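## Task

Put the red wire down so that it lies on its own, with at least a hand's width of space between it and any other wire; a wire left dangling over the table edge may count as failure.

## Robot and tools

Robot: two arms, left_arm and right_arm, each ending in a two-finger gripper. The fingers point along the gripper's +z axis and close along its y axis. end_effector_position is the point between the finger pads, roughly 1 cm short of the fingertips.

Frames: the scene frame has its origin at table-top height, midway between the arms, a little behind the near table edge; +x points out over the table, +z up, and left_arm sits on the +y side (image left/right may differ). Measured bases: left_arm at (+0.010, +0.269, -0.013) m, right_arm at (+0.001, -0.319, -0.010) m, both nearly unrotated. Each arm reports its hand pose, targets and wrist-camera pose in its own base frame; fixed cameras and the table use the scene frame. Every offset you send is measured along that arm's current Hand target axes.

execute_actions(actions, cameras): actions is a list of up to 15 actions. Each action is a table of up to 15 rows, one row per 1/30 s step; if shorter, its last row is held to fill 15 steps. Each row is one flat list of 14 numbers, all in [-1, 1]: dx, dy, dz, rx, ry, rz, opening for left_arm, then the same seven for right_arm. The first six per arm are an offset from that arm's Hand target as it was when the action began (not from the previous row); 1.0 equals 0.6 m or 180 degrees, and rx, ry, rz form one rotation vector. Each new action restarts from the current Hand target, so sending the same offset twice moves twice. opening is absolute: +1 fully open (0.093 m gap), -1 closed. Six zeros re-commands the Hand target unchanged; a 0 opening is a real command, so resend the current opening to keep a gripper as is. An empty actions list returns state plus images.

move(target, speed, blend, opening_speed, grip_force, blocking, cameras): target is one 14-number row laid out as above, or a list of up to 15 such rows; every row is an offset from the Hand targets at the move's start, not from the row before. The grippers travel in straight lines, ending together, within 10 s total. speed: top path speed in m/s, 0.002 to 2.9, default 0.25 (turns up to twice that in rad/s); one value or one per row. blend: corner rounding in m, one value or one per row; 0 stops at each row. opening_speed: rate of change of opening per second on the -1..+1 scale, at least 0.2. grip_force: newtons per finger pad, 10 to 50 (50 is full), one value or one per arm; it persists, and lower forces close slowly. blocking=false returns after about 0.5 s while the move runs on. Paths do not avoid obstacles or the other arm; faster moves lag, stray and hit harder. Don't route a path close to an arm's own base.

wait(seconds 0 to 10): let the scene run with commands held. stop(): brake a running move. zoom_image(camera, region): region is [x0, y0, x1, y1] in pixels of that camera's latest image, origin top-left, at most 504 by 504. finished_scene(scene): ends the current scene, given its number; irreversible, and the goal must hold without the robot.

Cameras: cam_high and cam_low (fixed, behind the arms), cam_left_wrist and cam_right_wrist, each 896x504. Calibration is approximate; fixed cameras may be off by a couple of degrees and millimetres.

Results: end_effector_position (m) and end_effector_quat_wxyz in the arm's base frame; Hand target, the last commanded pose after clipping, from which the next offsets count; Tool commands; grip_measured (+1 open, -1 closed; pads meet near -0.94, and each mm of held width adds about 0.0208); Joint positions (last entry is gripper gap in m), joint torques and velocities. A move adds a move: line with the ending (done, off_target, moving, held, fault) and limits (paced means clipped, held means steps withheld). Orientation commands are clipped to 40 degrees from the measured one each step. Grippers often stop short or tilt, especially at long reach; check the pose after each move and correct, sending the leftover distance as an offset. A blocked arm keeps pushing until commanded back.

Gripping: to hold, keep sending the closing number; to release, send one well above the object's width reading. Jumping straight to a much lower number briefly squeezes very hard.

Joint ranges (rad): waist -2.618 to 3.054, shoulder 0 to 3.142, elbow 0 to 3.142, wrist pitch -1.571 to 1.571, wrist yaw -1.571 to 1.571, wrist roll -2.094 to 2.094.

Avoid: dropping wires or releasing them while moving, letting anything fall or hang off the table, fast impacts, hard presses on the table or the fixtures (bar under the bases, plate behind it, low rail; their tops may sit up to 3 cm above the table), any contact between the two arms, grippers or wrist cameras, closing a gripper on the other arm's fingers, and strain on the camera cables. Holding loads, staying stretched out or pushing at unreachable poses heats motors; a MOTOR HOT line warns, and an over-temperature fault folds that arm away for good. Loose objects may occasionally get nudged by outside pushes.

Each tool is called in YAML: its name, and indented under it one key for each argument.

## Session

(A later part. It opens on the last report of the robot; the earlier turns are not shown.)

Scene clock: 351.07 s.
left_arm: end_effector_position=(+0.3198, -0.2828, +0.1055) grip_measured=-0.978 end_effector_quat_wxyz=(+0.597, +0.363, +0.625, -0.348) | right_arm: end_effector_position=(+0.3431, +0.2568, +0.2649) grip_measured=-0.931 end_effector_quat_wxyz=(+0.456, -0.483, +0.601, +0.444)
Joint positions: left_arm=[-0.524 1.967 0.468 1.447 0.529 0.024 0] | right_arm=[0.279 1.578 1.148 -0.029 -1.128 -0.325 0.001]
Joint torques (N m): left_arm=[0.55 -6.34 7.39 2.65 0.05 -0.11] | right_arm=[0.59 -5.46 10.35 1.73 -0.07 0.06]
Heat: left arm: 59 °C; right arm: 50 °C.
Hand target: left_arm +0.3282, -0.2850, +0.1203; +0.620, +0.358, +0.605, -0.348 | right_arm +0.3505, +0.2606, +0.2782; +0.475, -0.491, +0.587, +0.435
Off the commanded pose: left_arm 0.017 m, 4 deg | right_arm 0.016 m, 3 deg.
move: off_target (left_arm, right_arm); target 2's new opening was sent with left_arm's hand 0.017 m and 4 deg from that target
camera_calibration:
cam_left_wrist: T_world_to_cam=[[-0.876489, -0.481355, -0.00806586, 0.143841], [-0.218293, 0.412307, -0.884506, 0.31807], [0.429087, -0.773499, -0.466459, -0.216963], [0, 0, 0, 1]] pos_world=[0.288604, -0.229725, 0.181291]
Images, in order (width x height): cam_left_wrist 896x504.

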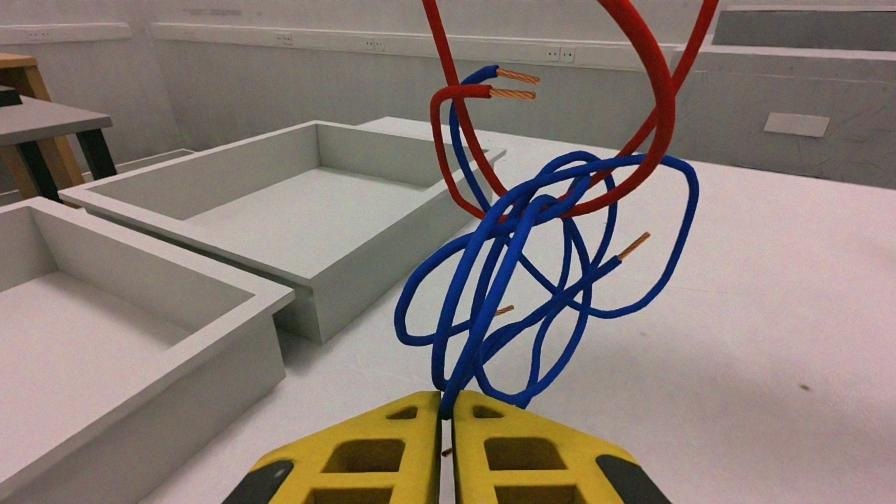

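move:
  target: [0.0, 0, 0.0, 0, 0, 0, -1.0, -0.13,0,-0.2,0,0,0,-0.936209]
  speed: 0.08
  cameras: ["cam_left_wrist", "cam_low", "cam_high"]

zoom_image:
  camera: "cam_high"
  region: [330, 200, 530, 350]

zoom_image:
  camera: "cam_low"
  region: [340, 160, 480, 300]

Scene clock: 360.07 s.
left_arm: end_effector_position=(+0.3215, -0.2839, +0.1082) grip_measured=-0.978 end_effector_quat_wxyz=(+0.600, +0.363, +0.622, -0.348) | right_arm: end_effector_position=(+0.3372, +0.1585, +0.3660) grip_measured=-0.931 end_effector_quat_wxyz=(+0.463, -0.485, +0.600, +0.437)
Joint positions: left_arm=[-0.524 1.967 0.476 1.449 0.529 0.024 0] | right_arm=[-0.017 1.642 1.742 -1.124 -1.347 -0.935 0.001]
Joint torques (N m): left_arm=[0.66 -6.23 6.9 2.64 0.02 -0.08] | right_arm=[-0.34 -5.16 9.07 1.03 -0.86 -0.08]
Heat: left arm: 59 °C; right arm: 50 °C.
Hand target: left_arm +0.3282, -0.2851, +0.1204; +0.620, +0.358, +0.605, -0.348 | right_arm +0.3401, +0.1562, +0.3753; +0.475, -0.491, +0.587, +0.435
Off the commanded pose: left_arm 0.014 m, 3 deg | right_arm 0.010 m, 2 deg.
move: off_target (left_arm)
camera_calibration:
cam_left_wrist: T_world_to_cam=[[-0.876387, -0.48143, -0.0130381, 0.145391], [-0.210958, 0.40808, -0.888238, 0.318064], [0.432945, -0.77569, -0.459198, -0.219825], [0, 0, 0, 1]] pos_world=[0.289689, -0.230316, 0.183468]
Images, in order (width x height): cam_high 896x504, cam_low 896x504, cam_left_wrist 896x504.

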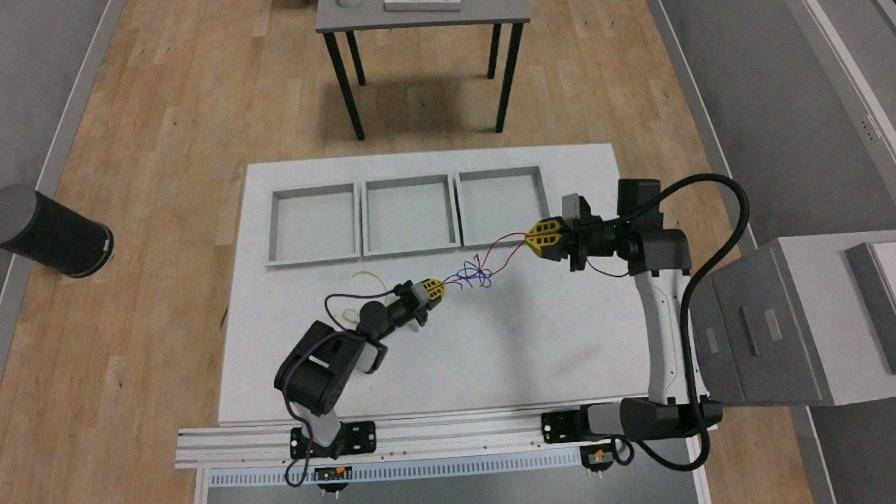

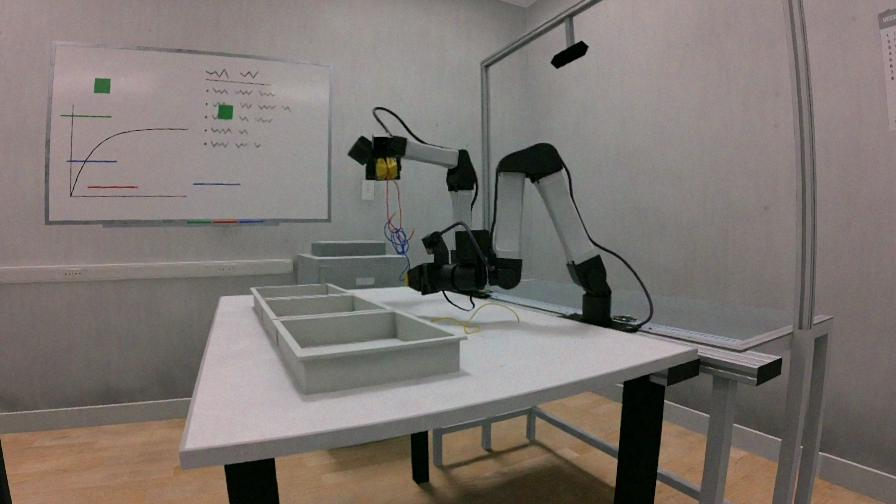

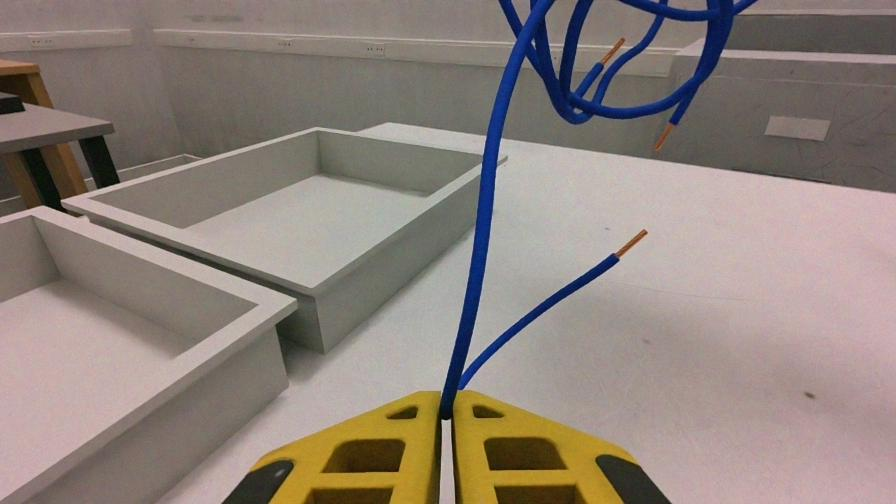

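Scaled by 2.520 from the camera's 896x504 image, which has a finer 1280x720 frame.

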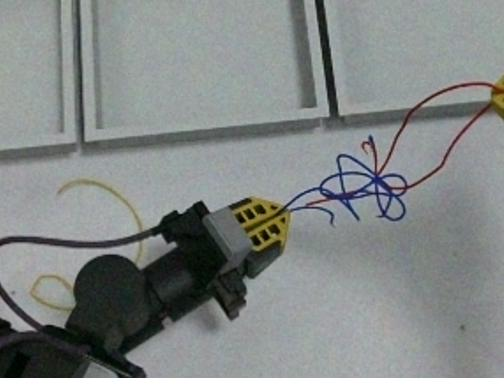

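Scaled by 3.600 from the camera's 896x504 image, which has a finer 1280x720 frame.

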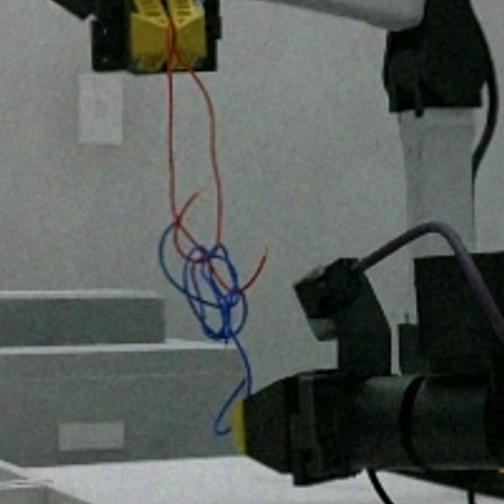

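move:
  target: [0.0, 0, -0.2, 0, 0, 0, -1.0, 0,0,-0.05,0,0,0,-0.936209]
  speed: 0.08
  cameras: ["cam_left_wrist", "cam_low", "cam_high"]

zoom_image:
  camera: "cam_high"
  region: [330, 200, 530, 350]

zoom_image:
  camera: "cam_low"
  region: [340, 160, 480, 300]

Scene clock: 366.93 s.
left_arm: end_effector_position=(+0.2688, -0.1829, +0.0967) grip_measured=-0.978 end_effector_quat_wxyz=(+0.565, +0.349, +0.655, -0.359) | right_arm: end_effector_position=(+0.3329, +0.1305, +0.3714) grip_measured=-0.931 end_effector_quat_wxyz=(+0.465, -0.484, +0.602, +0.432)
Joint positions: left_arm=[-0.197 1.755 0.137 1.462 0.852 0.041 0] | right_arm=[-0.106 1.749 1.931 -1.564 -1.373 -1.307 0.001]
Joint torques (N m): left_arm=[0.76 -6 2.66 3.17 0.15 0.2] | right_arm=[-0.98 -5.68 8.34 0.53 -0.95 -0.15]
Heat: left arm: 60 °C; right arm: 50 °C.
Hand target: left_arm +0.2681, -0.1812, +0.1190; +0.620, +0.358, +0.605, -0.348 | right_arm +0.3361, +0.1268, +0.3805; +0.475, -0.491, +0.587, +0.435
Off the commanded pose: left_arm 0.022 m, 9 deg | right_arm 0.010 m, 2 deg.
joint sent to its limit (left arm) — joint 4 (wrist pitch), upper limit. The joint targets still meet the commanded pose.
joint sent to its limit (right arm) — joint 4 (wrist pitch), lower limit. The joint targets still meet the commanded pose.
move: off_target (left_arm)
camera_calibration:
cam_left_wrist: T_world_to_cam=[[-0.871718, -0.485466, 0.0665623, 0.138002], [-0.300739, 0.422806, -0.854863, 0.279258], [0.386864, -0.765217, -0.514567, -0.104385], [0, 0, 0, 1]] pos_world=[0.244666, -0.130954, 0.175828]
Images, in order (width x height): cam_high 896x504, cam_low 896x504, cam_left_wrist 896x504.

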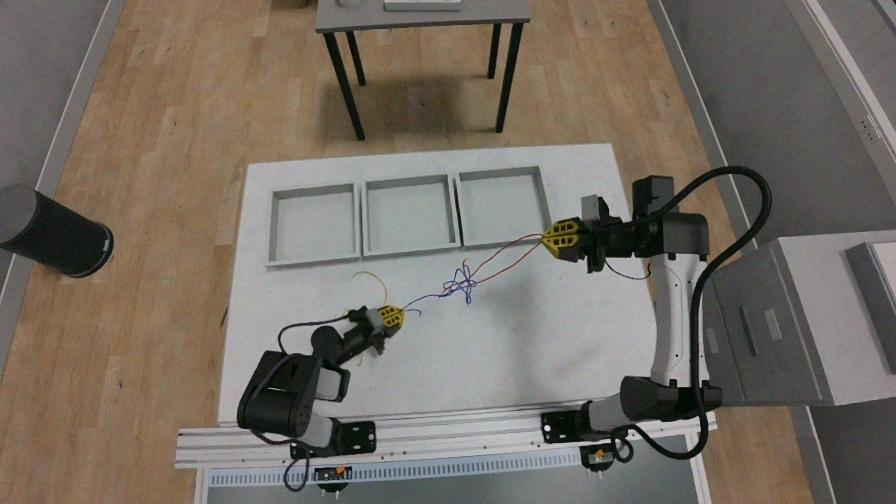

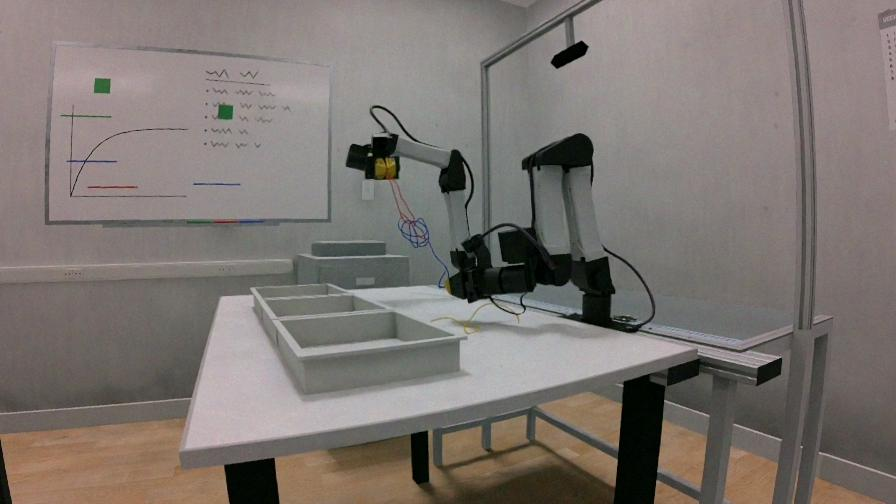

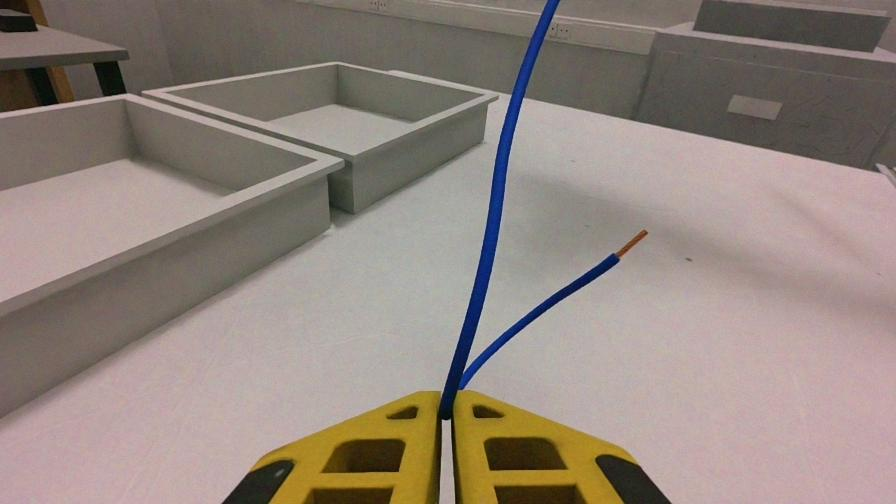

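Scaled by 2.520 from the camera's 896x504 image, which has a finer 1280x720 frame.

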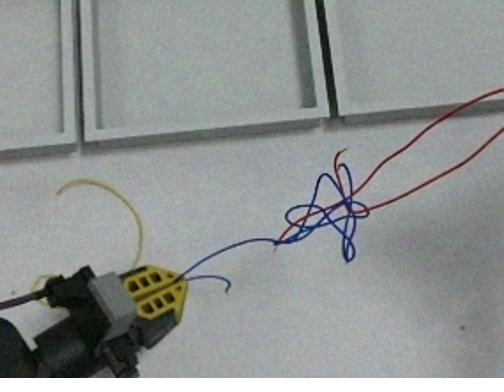

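Scaled by 3.600 from the camera's 896x504 image, which has a finer 1280x720 frame.

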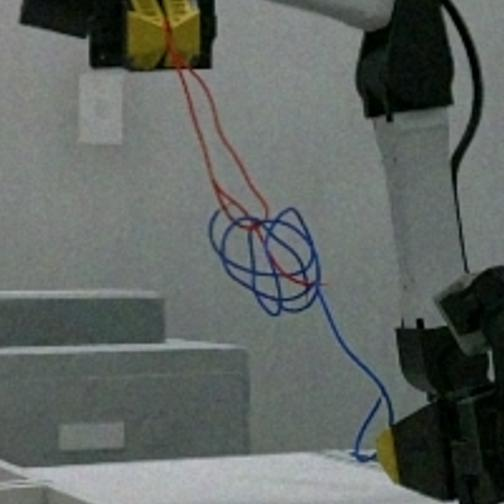

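move:
  target: [-0.03, 0, -0.18, -0.06, 0, 0, -1.0, 0,0,0,0,0,0,-0.936209]
  speed: 0.1
  cameras: ["cam_left_wrist", "cam_low", "cam_high"]

zoom_image:
  camera: "cam_high"
  region: [330, 200, 530, 350]

zoom_image:
  camera: "cam_low"
  region: [340, 160, 480, 300]

Scene clock: 374.80 s.
left_arm: end_effector_position=(+0.2134, -0.0881, +0.1387) grip_measured=-0.978 end_effector_quat_wxyz=(+0.610, +0.323, +0.659, -0.298) | right_arm: end_effector_position=(+0.3327, +0.1307, +0.3720) grip_measured=-0.931 end_effector_quat_wxyz=(+0.466, -0.484, +0.601, +0.434)
Joint positions: left_arm=[0.383 0.749 0.009 0.461 1.283 0.268 0] | right_arm=[-0.106 1.749 1.931 -1.564 -1.376 -1.307 0.001]
Joint torques (N m): left_arm=[0.28 0.05 7.16 1.82 0.1 0.12] | right_arm=[-1.32 -5.79 8.44 0.49 -0.95 -0.08]
Heat: left arm: 62 °C; right arm: 50 °C.
Hand target: left_arm +0.2136, -0.0878, +0.1358; +0.651, +0.298, +0.635, -0.290 | right_arm +0.3361, +0.1268, +0.3805; +0.475, -0.491, +0.587, +0.435
Off the commanded pose: left_arm 0.003 m, 6 deg | right_arm 0.010 m, 2 deg.
joint sent to its limit (left arm) — joint 3 (elbow), lower limit, where the elbow is as bent as it goes. The joint targets are off in orientation, not in position.
joint sent to its limit (right arm) — joint 4 (wrist pitch), lower limit. The joint targets still meet the commanded pose.
move: off_target (left_arm)
camera_calibration:
cam_left_wrist: T_world_to_cam=[[-0.799172, -0.601011, -0.0105137, 0.117951], [-0.290553, 0.401545, -0.868528, 0.256252], [0.526216, -0.691048, -0.495529, -0.0145659], [0, 0, 0, 1]] pos_world=[0.176383, -0.0420726, 0.216584]
Images, in order (width x height): cam_high 896x504, cam_low 896x504, cam_left_wrist 896x504.

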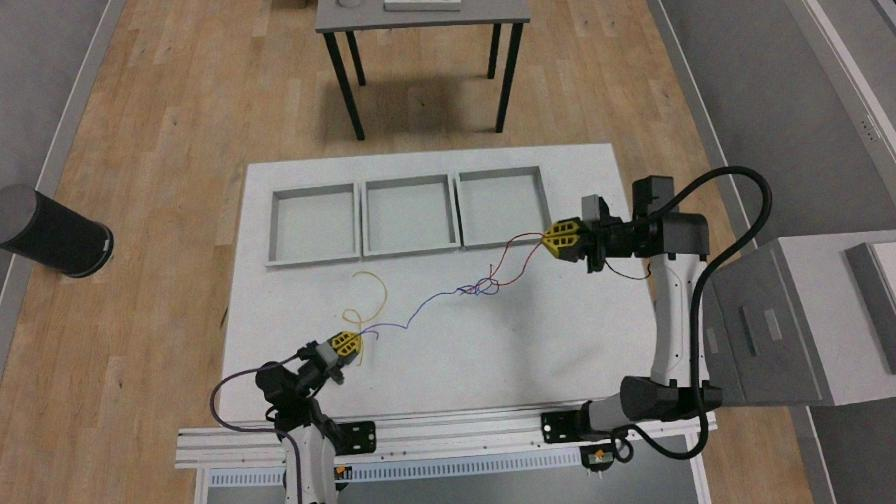

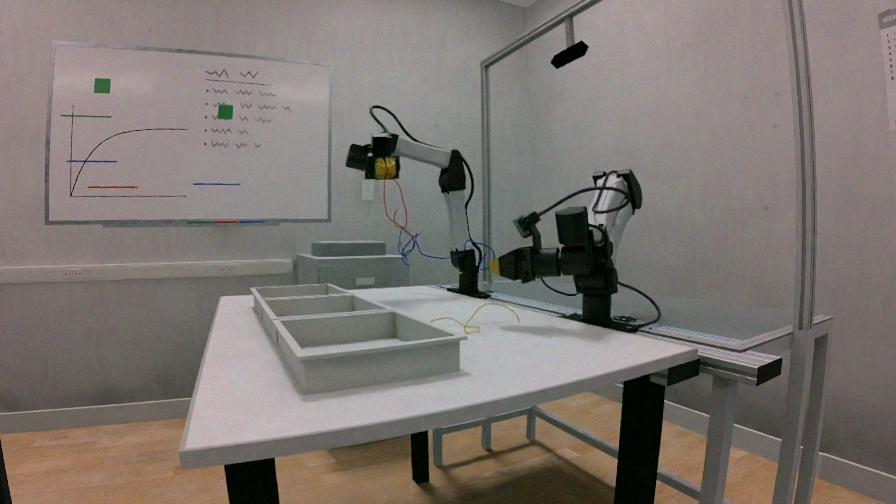

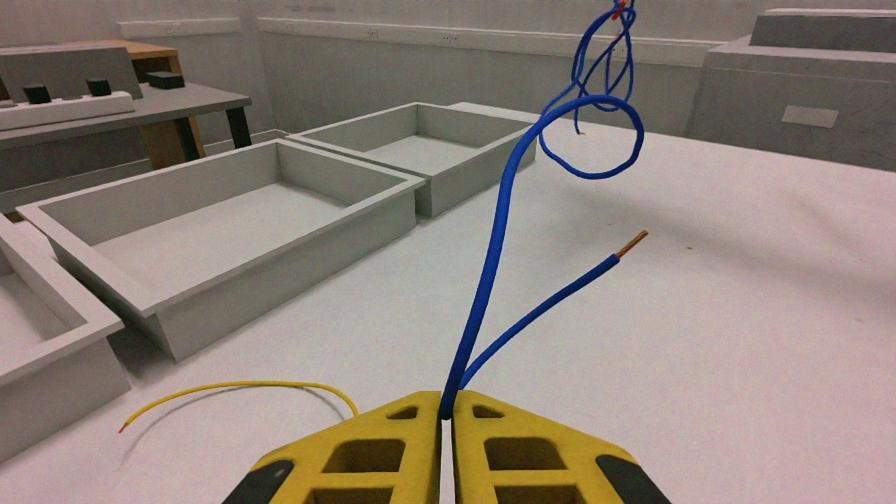

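Scaled by 2.520 from the camera's 896x504 image, which has a finer 1280x720 frame.

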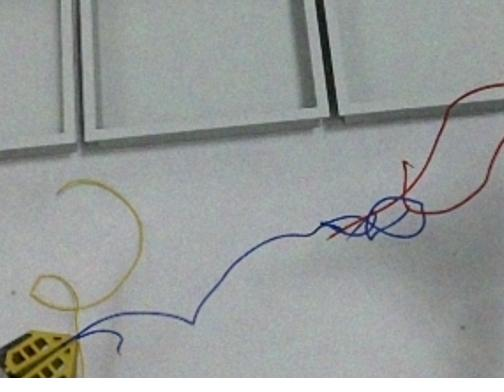

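Scaled by 3.600 from the camera's 896x504 image, which has a finer 1280x720 frame.

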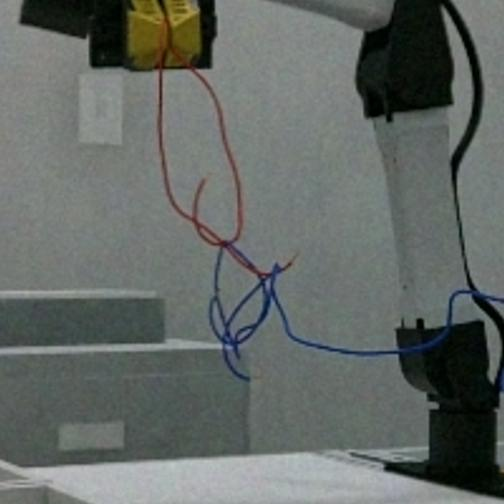

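move:
  target: [0, 0, 0, 0, 0, 0, -1.0, 0.103,0.054,-0.16,0.25,0,0,-0.936209]
  speed: 0.1
  cameras: ["cam_left_wrist", "cam_low", "cam_high", "cam_right_wrist"]

zoom_image:
  camera: "cam_high"
  region: [330, 200, 580, 390]

zoom_image:
  camera: "cam_low"
  region: [340, 160, 480, 300]

Scene clock: 385.67 s.
left_arm: end_effector_position=(+0.2135, -0.0880, +0.1386) grip_measured=-0.978 end_effector_quat_wxyz=(+0.610, +0.323, +0.660, -0.298) | right_arm: end_effector_position=(+0.2862, +0.0314, +0.3342) grip_measured=-0.931 end_effector_quat_wxyz=(+0.617, -0.272, +0.713, +0.192)
Joint positions: left_arm=[0.383 0.749 0.009 0.46 1.282 0.268 0] | right_arm=[-0.429 0.91 0.931 -0.371 -1.07 -0.372 0.001]
Joint torques (N m): left_arm=[0.32 -0.02 7.16 1.83 0.08 0.22] | right_arm=[-0.5 -2.35 6.56 1.82 -0.02 0.04]
Heat: left arm: 57 °C; right arm: 50 °C.
Hand target: left_arm +0.2136, -0.0875, +0.1361; +0.613, +0.326, +0.659, -0.289 (not the last commanded pose) | right_arm +0.2875, +0.0275, +0.3375; +0.627, -0.272, +0.708, +0.177
Off the commanded pose: left_arm 0.003 m, 6 deg | right_arm 0.005 m, 2 deg.
joint sent to its limit (left arm) — joint 3 (elbow), lower limit, where the elbow is as bent as it goes.
move: off_target (left_arm)
camera_calibration:
cam_left_wrist: T_world_to_cam=[[-0.798773, -0.601552, -0.00986564, 0.117796], [-0.291494, 0.401303, -0.868324, 0.256307], [0.526301, -0.690718, -0.495899, -0.0145893], [0, 0, 0, 1]] pos_world=[0.176483, -0.0420735, 0.216485]
cam_right_wrist: T_world_to_cam=[[0.634281, -0.771599, 0.048189, -0.17291], [-0.395278, -0.377239, -0.837524, 0.447945], [0.664411, 0.512178, -0.544272, 0.0620299], [0, 0, 0, 1]] pos_world=[0.245523, 0.00379467, 0.417258]

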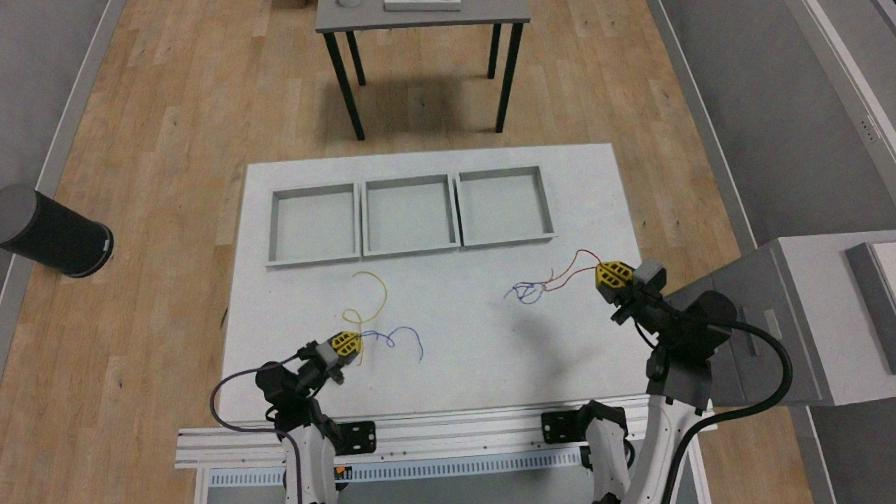

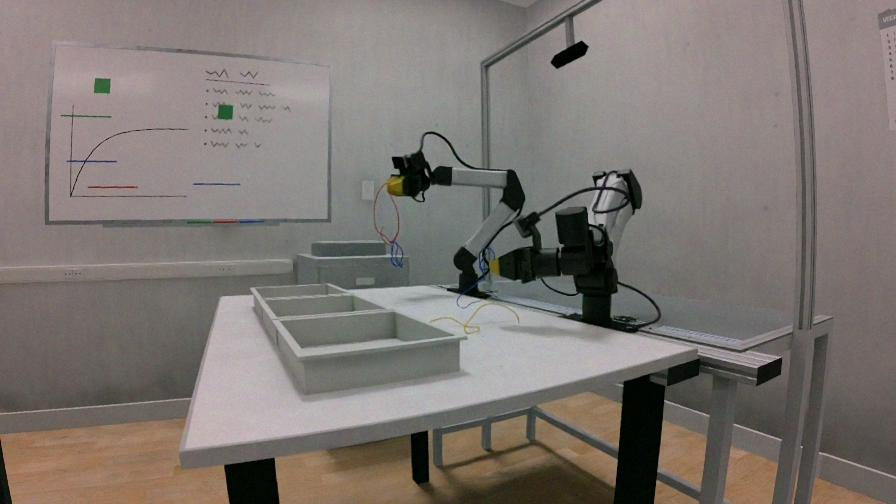

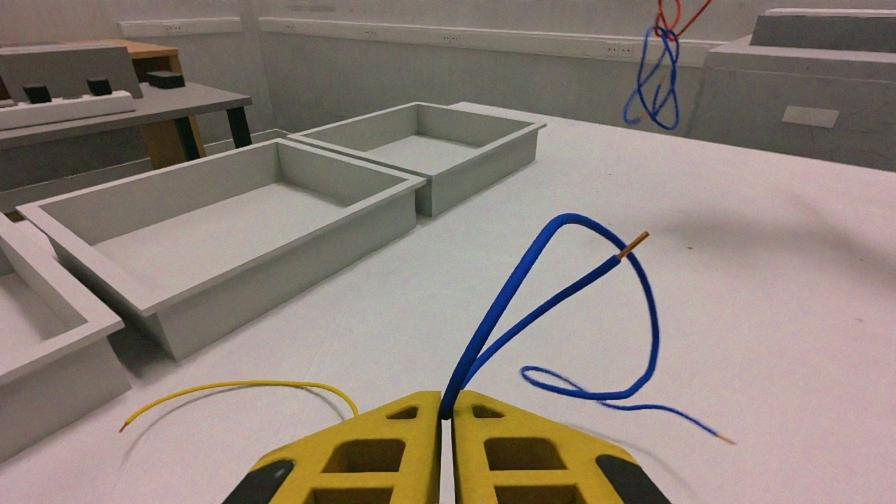

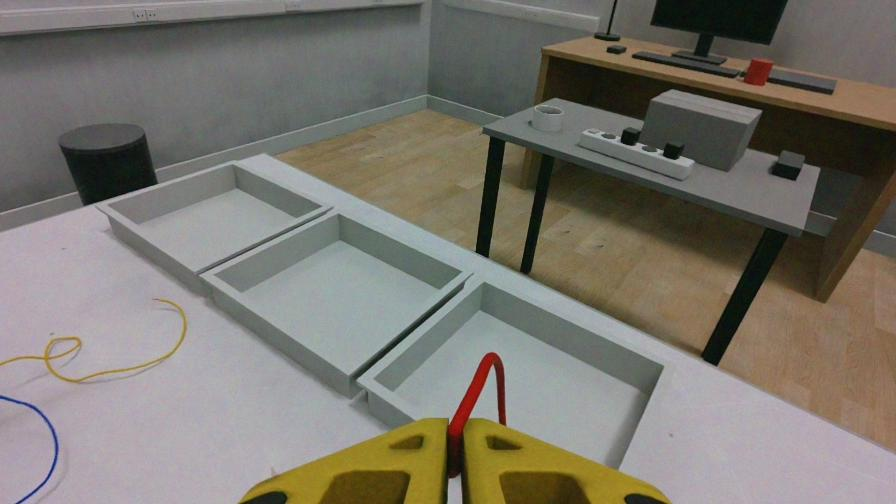

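Scaled by 2.016 from the camera's 896x504 image, which has a finer 1280x720 frame.

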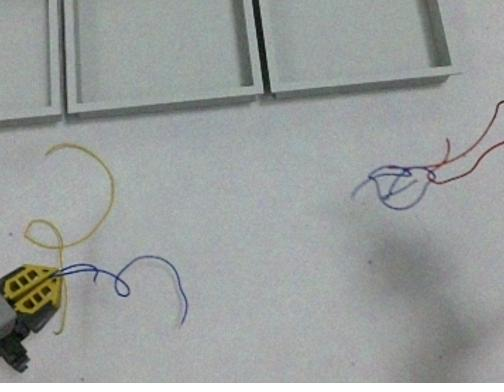

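Scaled by 3.600 from the camera's 896x504 image, which has a finer 1280x720 frame.

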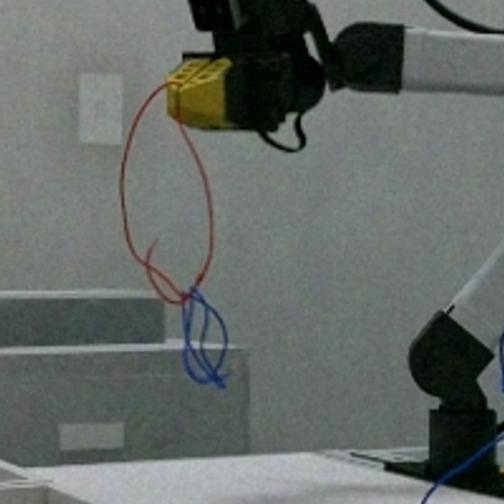

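move:
  target:
    - [0.172, 0.087, 0.02, 0, 0.25, 0, -1.0, 0,0,0,0,0,0,-0.936209]
    - [0.172, 0.087, 0.02, 0, 0.25, 0, -0.3, 0,0,0,0,0,0,-0.936209]
    - [0.08, 0.087, -0.06, 0, 0.25, 0, -0.3, 0,0,0,0,0,0,-0.936209]
  speed: 0.12
  opening_speed: 1
  cameras: ["cam_left_wrist", "cam_low", "cam_high"]

zoom_image:
  camera: "cam_high"
  region: [330, 200, 580, 390]

Scene clock: 401.30 s.
left_arm: end_effector_position=(+0.2208, -0.0251, +0.0781) grip_measured=-0.303 end_effector_quat_wxyz=(+0.292, +0.402, +0.854, -0.152) | right_arm: end_effector_position=(+0.2864, +0.0312, +0.3343) grip_measured=-0.931 end_effector_quat_wxyz=(+0.618, -0.272, +0.713, +0.192)
Joint positions: left_arm=[0.354 1.136 0.611 -0.817 0.637 1.158 0.031] | right_arm=[-0.429 0.91 0.931 -0.369 -1.069 -0.371 0.001]
Joint torques (N m): left_arm=[0.64 -2.8 11.23 0.85 0.65 0.15] | right_arm=[-0.43 -1.88 6.5 1.83 -0.03 0.1]
Heat: left arm: 54 °C; right arm: 49 °C.
Hand target: left_arm +0.2304, -0.0233, +0.0923; +0.314, +0.411, +0.844, -0.142 | right_arm +0.2875, +0.0275, +0.3375; +0.627, -0.272, +0.708, +0.177
Off the commanded pose: left_arm 0.017 m, 3 deg | right_arm 0.005 m, 2 deg.
move: off_target (left_arm)
camera_calibration:
cam_left_wrist: T_world_to_cam=[[-0.786751, -0.616592, 0.0289301, 0.154869], [-0.60561, 0.761975, -0.229412, 0.20912], [0.119409, -0.19801, -0.972899, 0.134556], [0, 0, 0, 1]] pos_world=[0.232421, -0.0372104, 0.174404]
Images, in order (width x height): cam_high 896x504, cam_low 896x504, cam_left_wrist 896x504.

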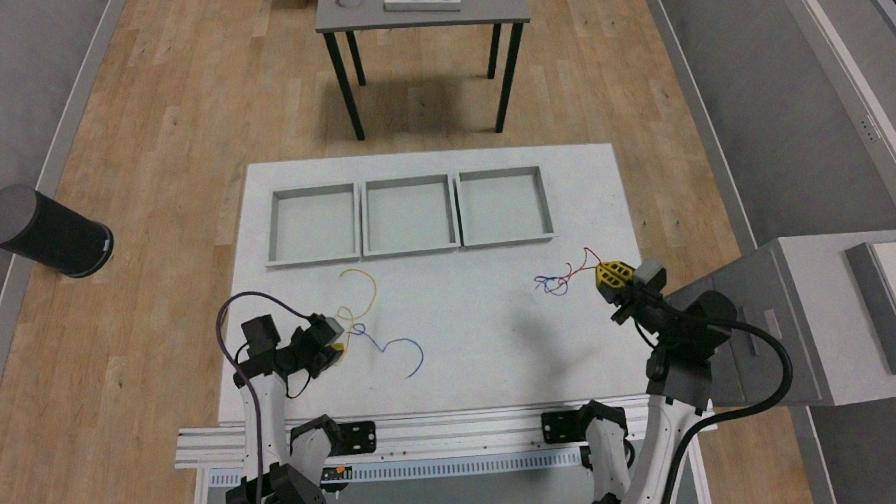

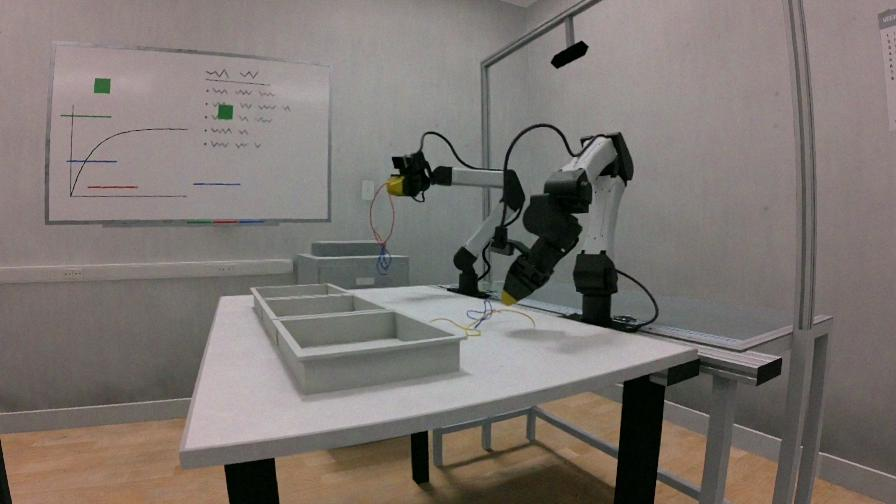

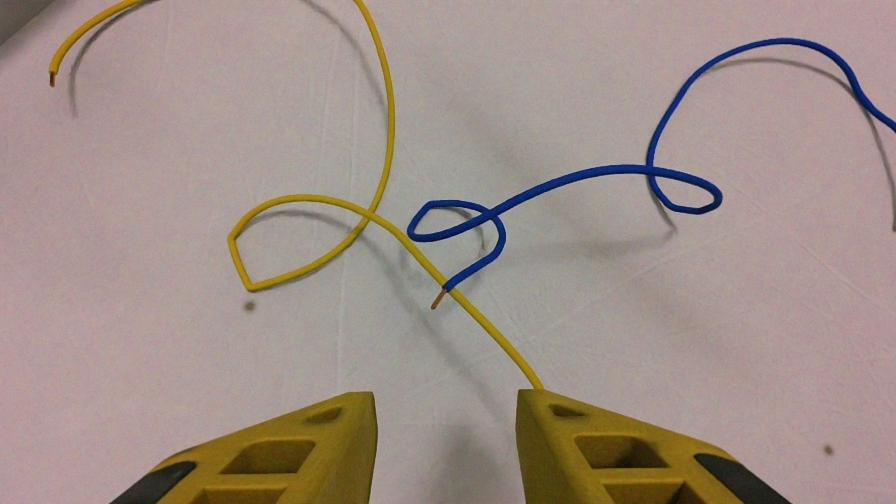

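Scaled by 2.016 from the camera's 896x504 image, which has a finer 1280x720 frame.

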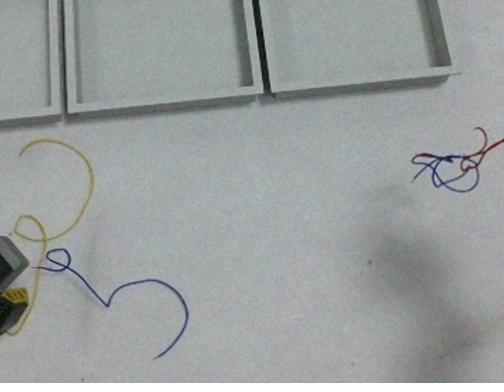

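move:
  target: [-0.18, -0.118, 0.056, 0.043, -0.28, 0.021, 1.0, -0.025,0.247,0.319,-0.25,0,0,-0.936209]
  speed: 0.15
  cameras: ["all"]

zoom_image:
  camera: "cam_left_wrist"
  region: [300, 0, 700, 400]

Scene clock: 422.37 s.
left_arm: end_effector_position=(+0.2402, -0.1492, +0.1276) grip_measured=+1.000 end_effector_quat_wxyz=(+0.601, +0.355, +0.621, -0.357) | right_arm: end_effector_position=(+0.3473, +0.2561, +0.2958) grip_measured=-0.931 end_effector_quat_wxyz=(+0.459, -0.477, +0.609, +0.438)
Joint positions: left_arm=[-0.017 1.547 0.015 1.486 1.037 0.022 0.093] | right_arm=[0.279 1.565 1.26 -0.148 -1.107 -0.313 0.001]
Joint torques (N m): left_arm=[-0.43 -2.22 3.07 2.72 -0.04 -0.14] | right_arm=[0.94 -5.7 10.48 1.71 -0.36 -0.07]
Heat: left arm: 52 °C; right arm: 48 °C.
Hand target: left_arm +0.2389, -0.1494, +0.1352; +0.620, +0.358, +0.605, -0.348 | right_arm +0.3499, +0.2602, +0.3100; +0.475, -0.491, +0.587, +0.435
Off the commanded pose: left_arm 0.008 m, 3 deg | right_arm 0.015 m, 4 deg.
move: off_target (left_arm, right_arm)
camera_calibration:
cam_left_wrist: T_world_to_cam=[[-0.87671, -0.480981, 0.00610305, 0.136932], [-0.219715, 0.389135, -0.894594, 0.263395], [0.427908, -0.785641, -0.446838, -0.0731166], [0, 0, 0, 1]] pos_world=[0.209209, -0.0940781, 0.202125]
cam_right_wrist: T_world_to_cam=[[0.98252, -0.150749, -0.10922, -0.269778], [-0.175197, -0.55046, -0.816272, 0.486384], [0.062931, 0.821138, -0.567249, 0.0220603], [0, 0, 0, 1]] pos_world=[0.348887, 0.208952, 0.38007]

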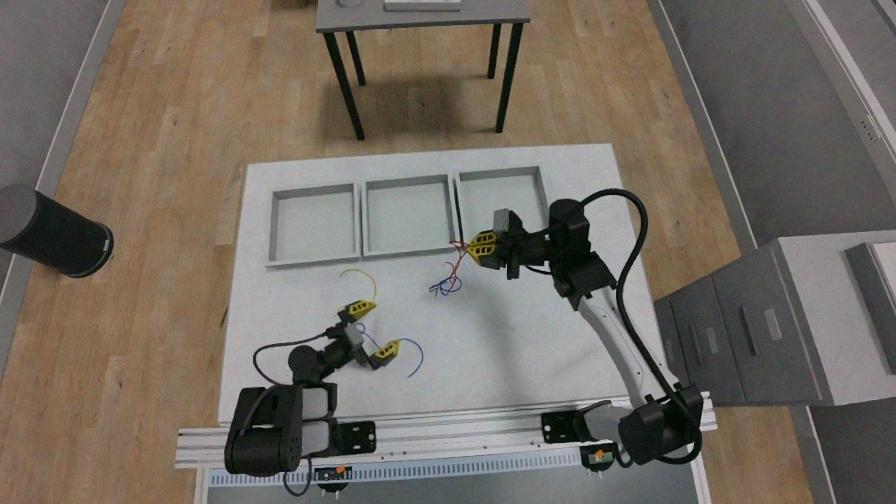

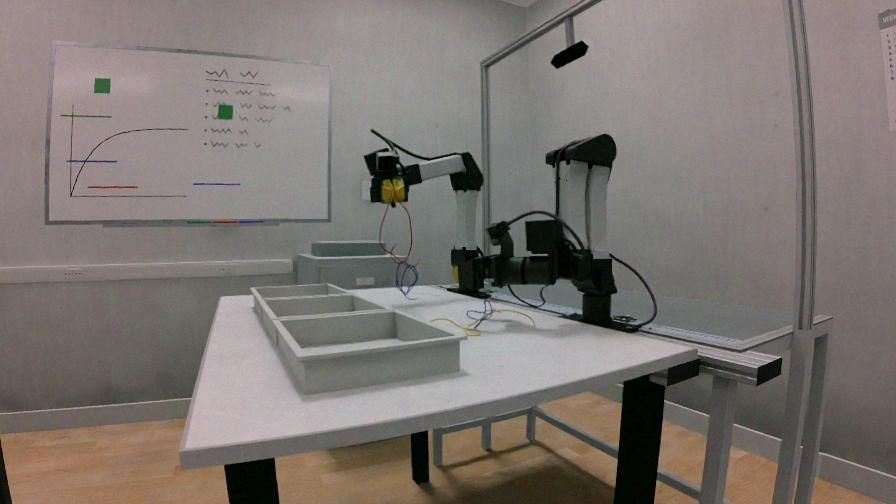

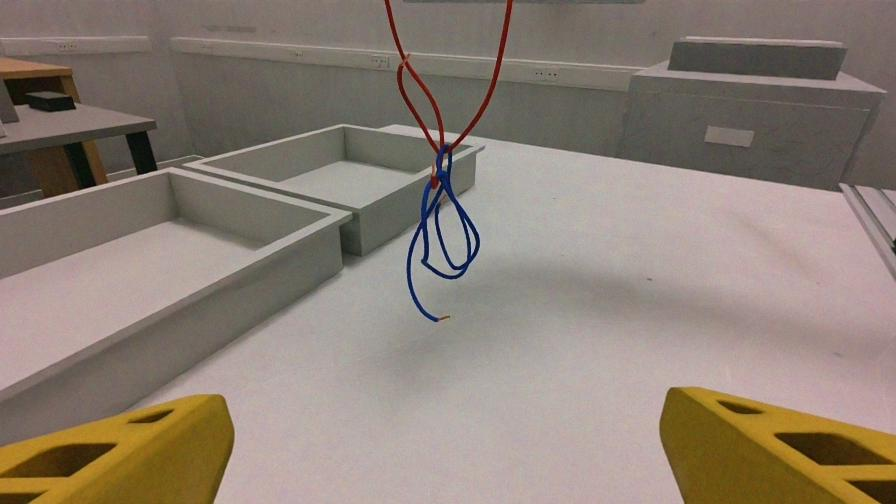

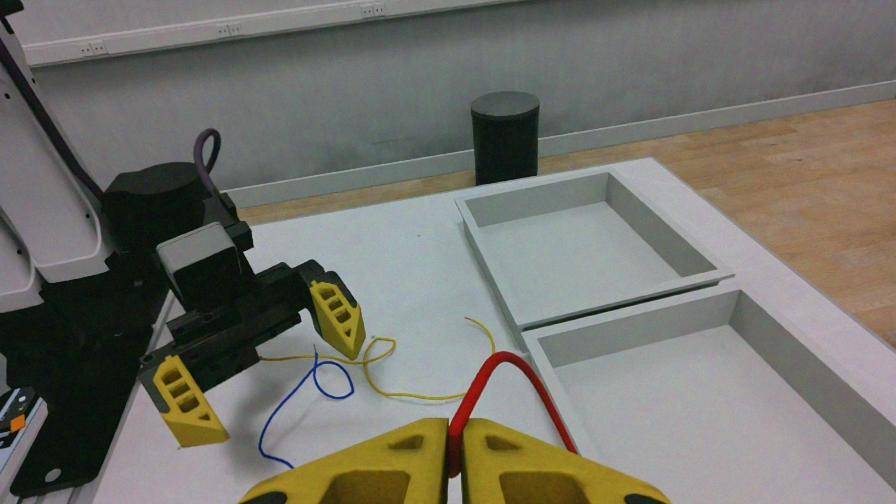

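Scaled by 1.260 from the camera's 896x504 image, which has a finer 1280x720 frame.

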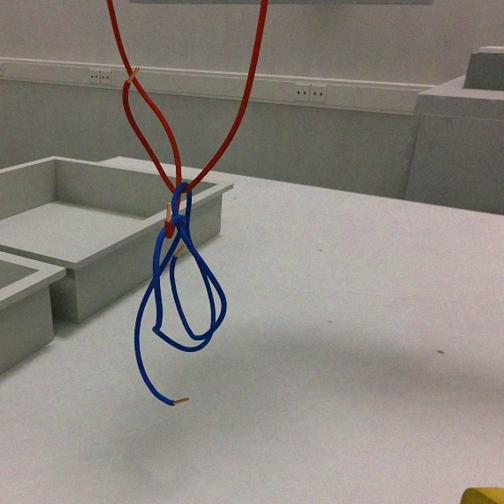

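move:
  target:
    - [0.04, 0.0, 0.26, 0, 0, 0, 1.0, 0,0,0,0,0,0,-0.936209]
  speed: 0.15
  cameras: ["cam_left_wrist"]

Scene clock: 432.17 s.
left_arm: end_effector_position=(+0.3110, -0.2811, +0.0963) grip_measured=+1.000 end_effector_quat_wxyz=(+0.591, +0.364, +0.629, -0.351) | right_arm: end_effector_position=(+0.3473, +0.2561, +0.2958) grip_measured=-0.931 end_effector_quat_wxyz=(+0.459, -0.477, +0.609, +0.438)
Joint positions: left_arm=[-0.531 1.99 0.436 1.488 0.527 0.021 0.093] | right_arm=[0.279 1.565 1.26 -0.148 -1.107 -0.313 0.001]
Joint torques (N m): left_arm=[-0.2 -6.24 6.37 2.94 -0.11 -0.11] | right_arm=[0.84 -5.38 10.48 1.7 -0.4 -0.1]
Heat: left arm: 57 °C; right arm: 49 °C.
Hand target: left_arm +0.3177, -0.2843, +0.1130; +0.620, +0.358, +0.605, -0.348 | right_arm +0.3499, +0.2602, +0.3100; +0.475, -0.491, +0.587, +0.435
Off the commanded pose: left_arm 0.018 m, 4 deg | right_arm 0.015 m, 4 deg.
move: off_target (left_arm, right_arm)
camera_calibration:
cam_left_wrist: T_world_to_cam=[[-0.879196, -0.476459, 0.00107566, 0.13834], [-0.227905, 0.418563, -0.879127, 0.311556], [0.418417, -0.77317, -0.476586, -0.211772], [0, 0, 0, 1]] pos_world=[0.281243, -0.228228, 0.172821]
Images, in order (width x height): cam_left_wrist 896x504.

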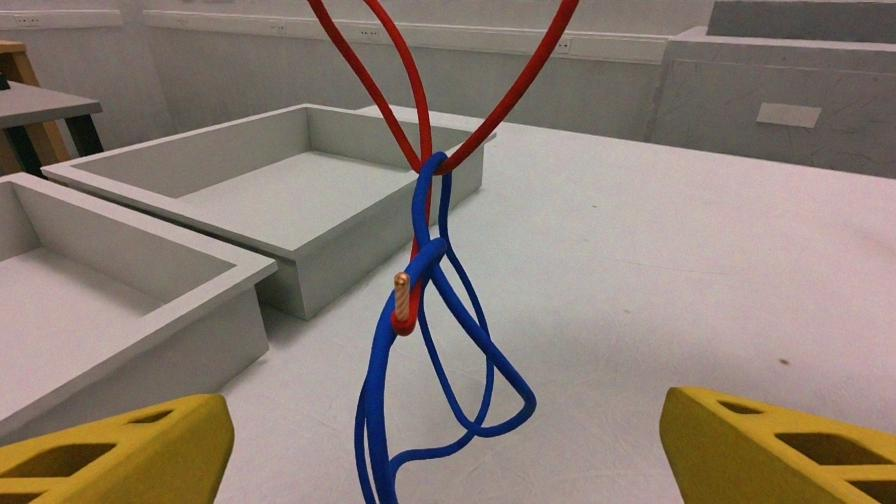

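move:
  target:
    - [0.015, 0, 0.0, 0, 0, 0, 1.0, 0,0,0,0,0,0,-0.936209]
    - [0.015, 0, 0.0, 0, 0, 0, -1.0, 0,0,0,0,0,0,-0.936209]
    - [0.0, 0, -0.12, 0, 0, 0, -1.0, -0.1,0,-0.15,0,0,0,-0.936209]
  speed: 0.12
  opening_speed: 1
  cameras: ["cam_left_wrist","cam_high","cam_low"]

zoom_image:
  camera: "cam_low"
  region: [340, 160, 480, 300]

Scene clock: 445.33 s.
left_arm: end_effector_position=(+0.2827, -0.2237, +0.0918) grip_measured=-0.978 end_effector_quat_wxyz=(+0.570, +0.357, +0.651, -0.350) | right_arm: end_effector_position=(+0.3396, +0.1839, +0.3753) grip_measured=-0.931 end_effector_quat_wxyz=(+0.465, -0.484, +0.599, +0.437)
Joint positions: left_arm=[-0.373 1.854 0.232 1.489 0.675 0.035 0] | right_arm=[0.063 1.589 1.673 -0.845 -1.298 -0.667 0.001]
Joint torques (N m): left_arm=[0.59 -7.5 2.71 2.96 0.18 0.19] | right_arm=[-0.7 -5.05 9.58 1.23 -0.68 -0.07]
Heat: left arm: 62 °C; right arm: 49 °C.
Hand target: left_arm +0.2816, -0.2221, +0.1122; +0.620, +0.358, +0.605, -0.348 | right_arm +0.3423, +0.1821, +0.3844; +0.475, -0.491, +0.587, +0.435
Off the commanded pose: left_arm 0.020 m, 8 deg | right_arm 0.010 m, 2 deg.
joint sent to its limit (left arm) — joint 4 (wrist pitch), upper limit. The joint targets are off in orientation, not in position.
move: off_target (left_arm); target 2's new opening was sent with left_arm's hand 0.021 m and 6 deg from that target
camera_calibration:
cam_left_wrist: T_world_to_cam=[[-0.873163, -0.485885, 0.0387472, 0.13344], [-0.280544, 0.43596, -0.855122, 0.293711], [0.398599, -0.757532, -0.516976, -0.144777], [0, 0, 0, 1]] pos_world=[0.256622, -0.172883, 0.171142]
Images, in order (width x height): cam_high 896x504, cam_low 896x504, cam_left_wrist 896x504.

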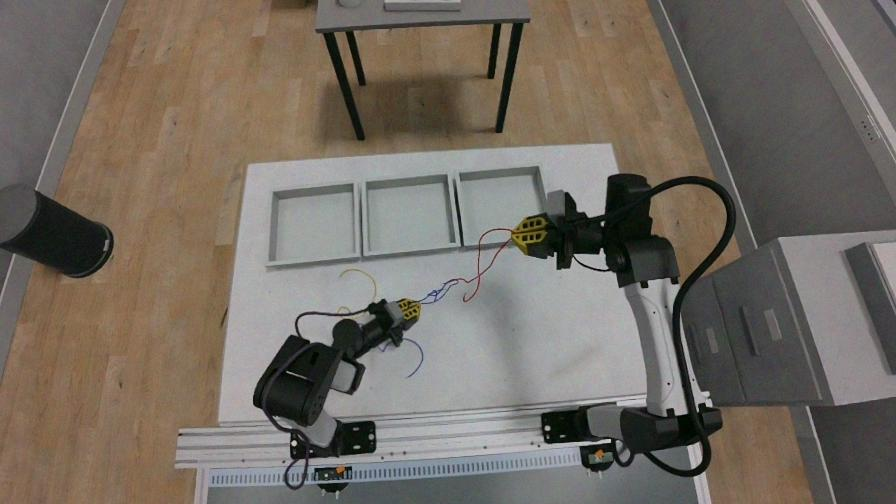

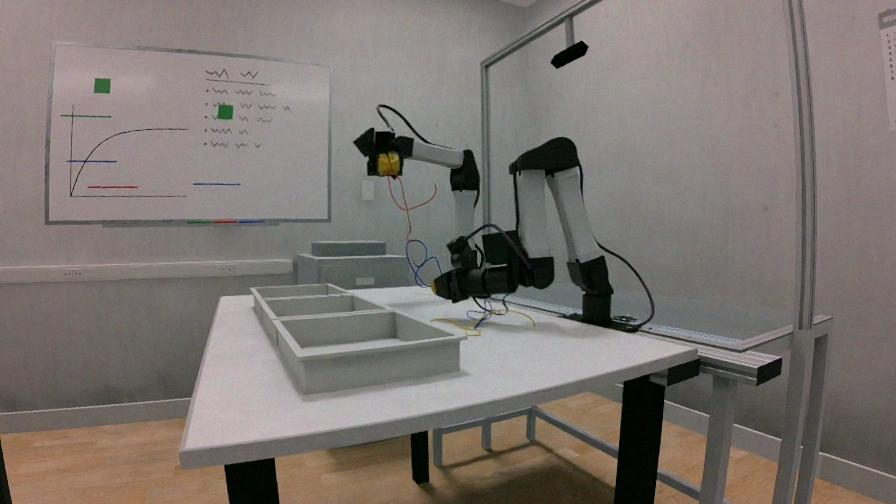

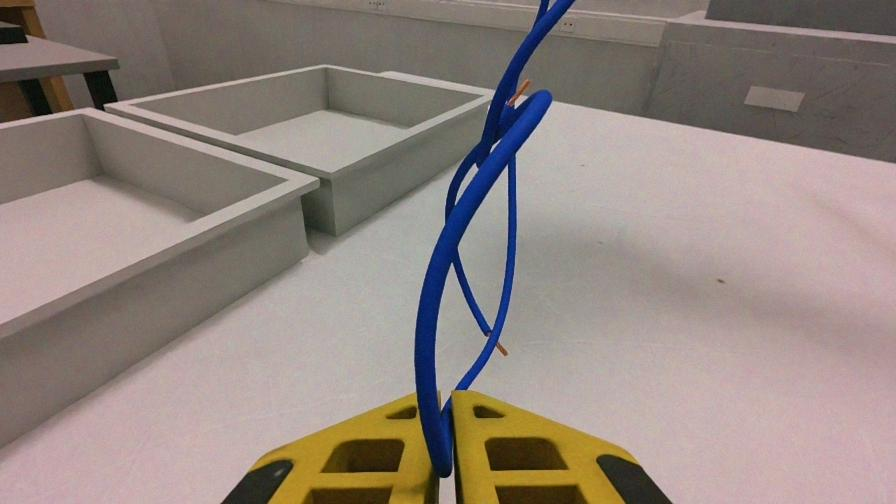

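Scaled by 3.600 from the camera's 896x504 image, which has a finer 1280x720 frame.

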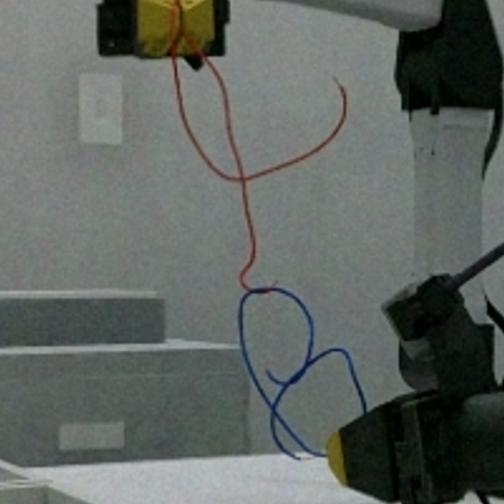

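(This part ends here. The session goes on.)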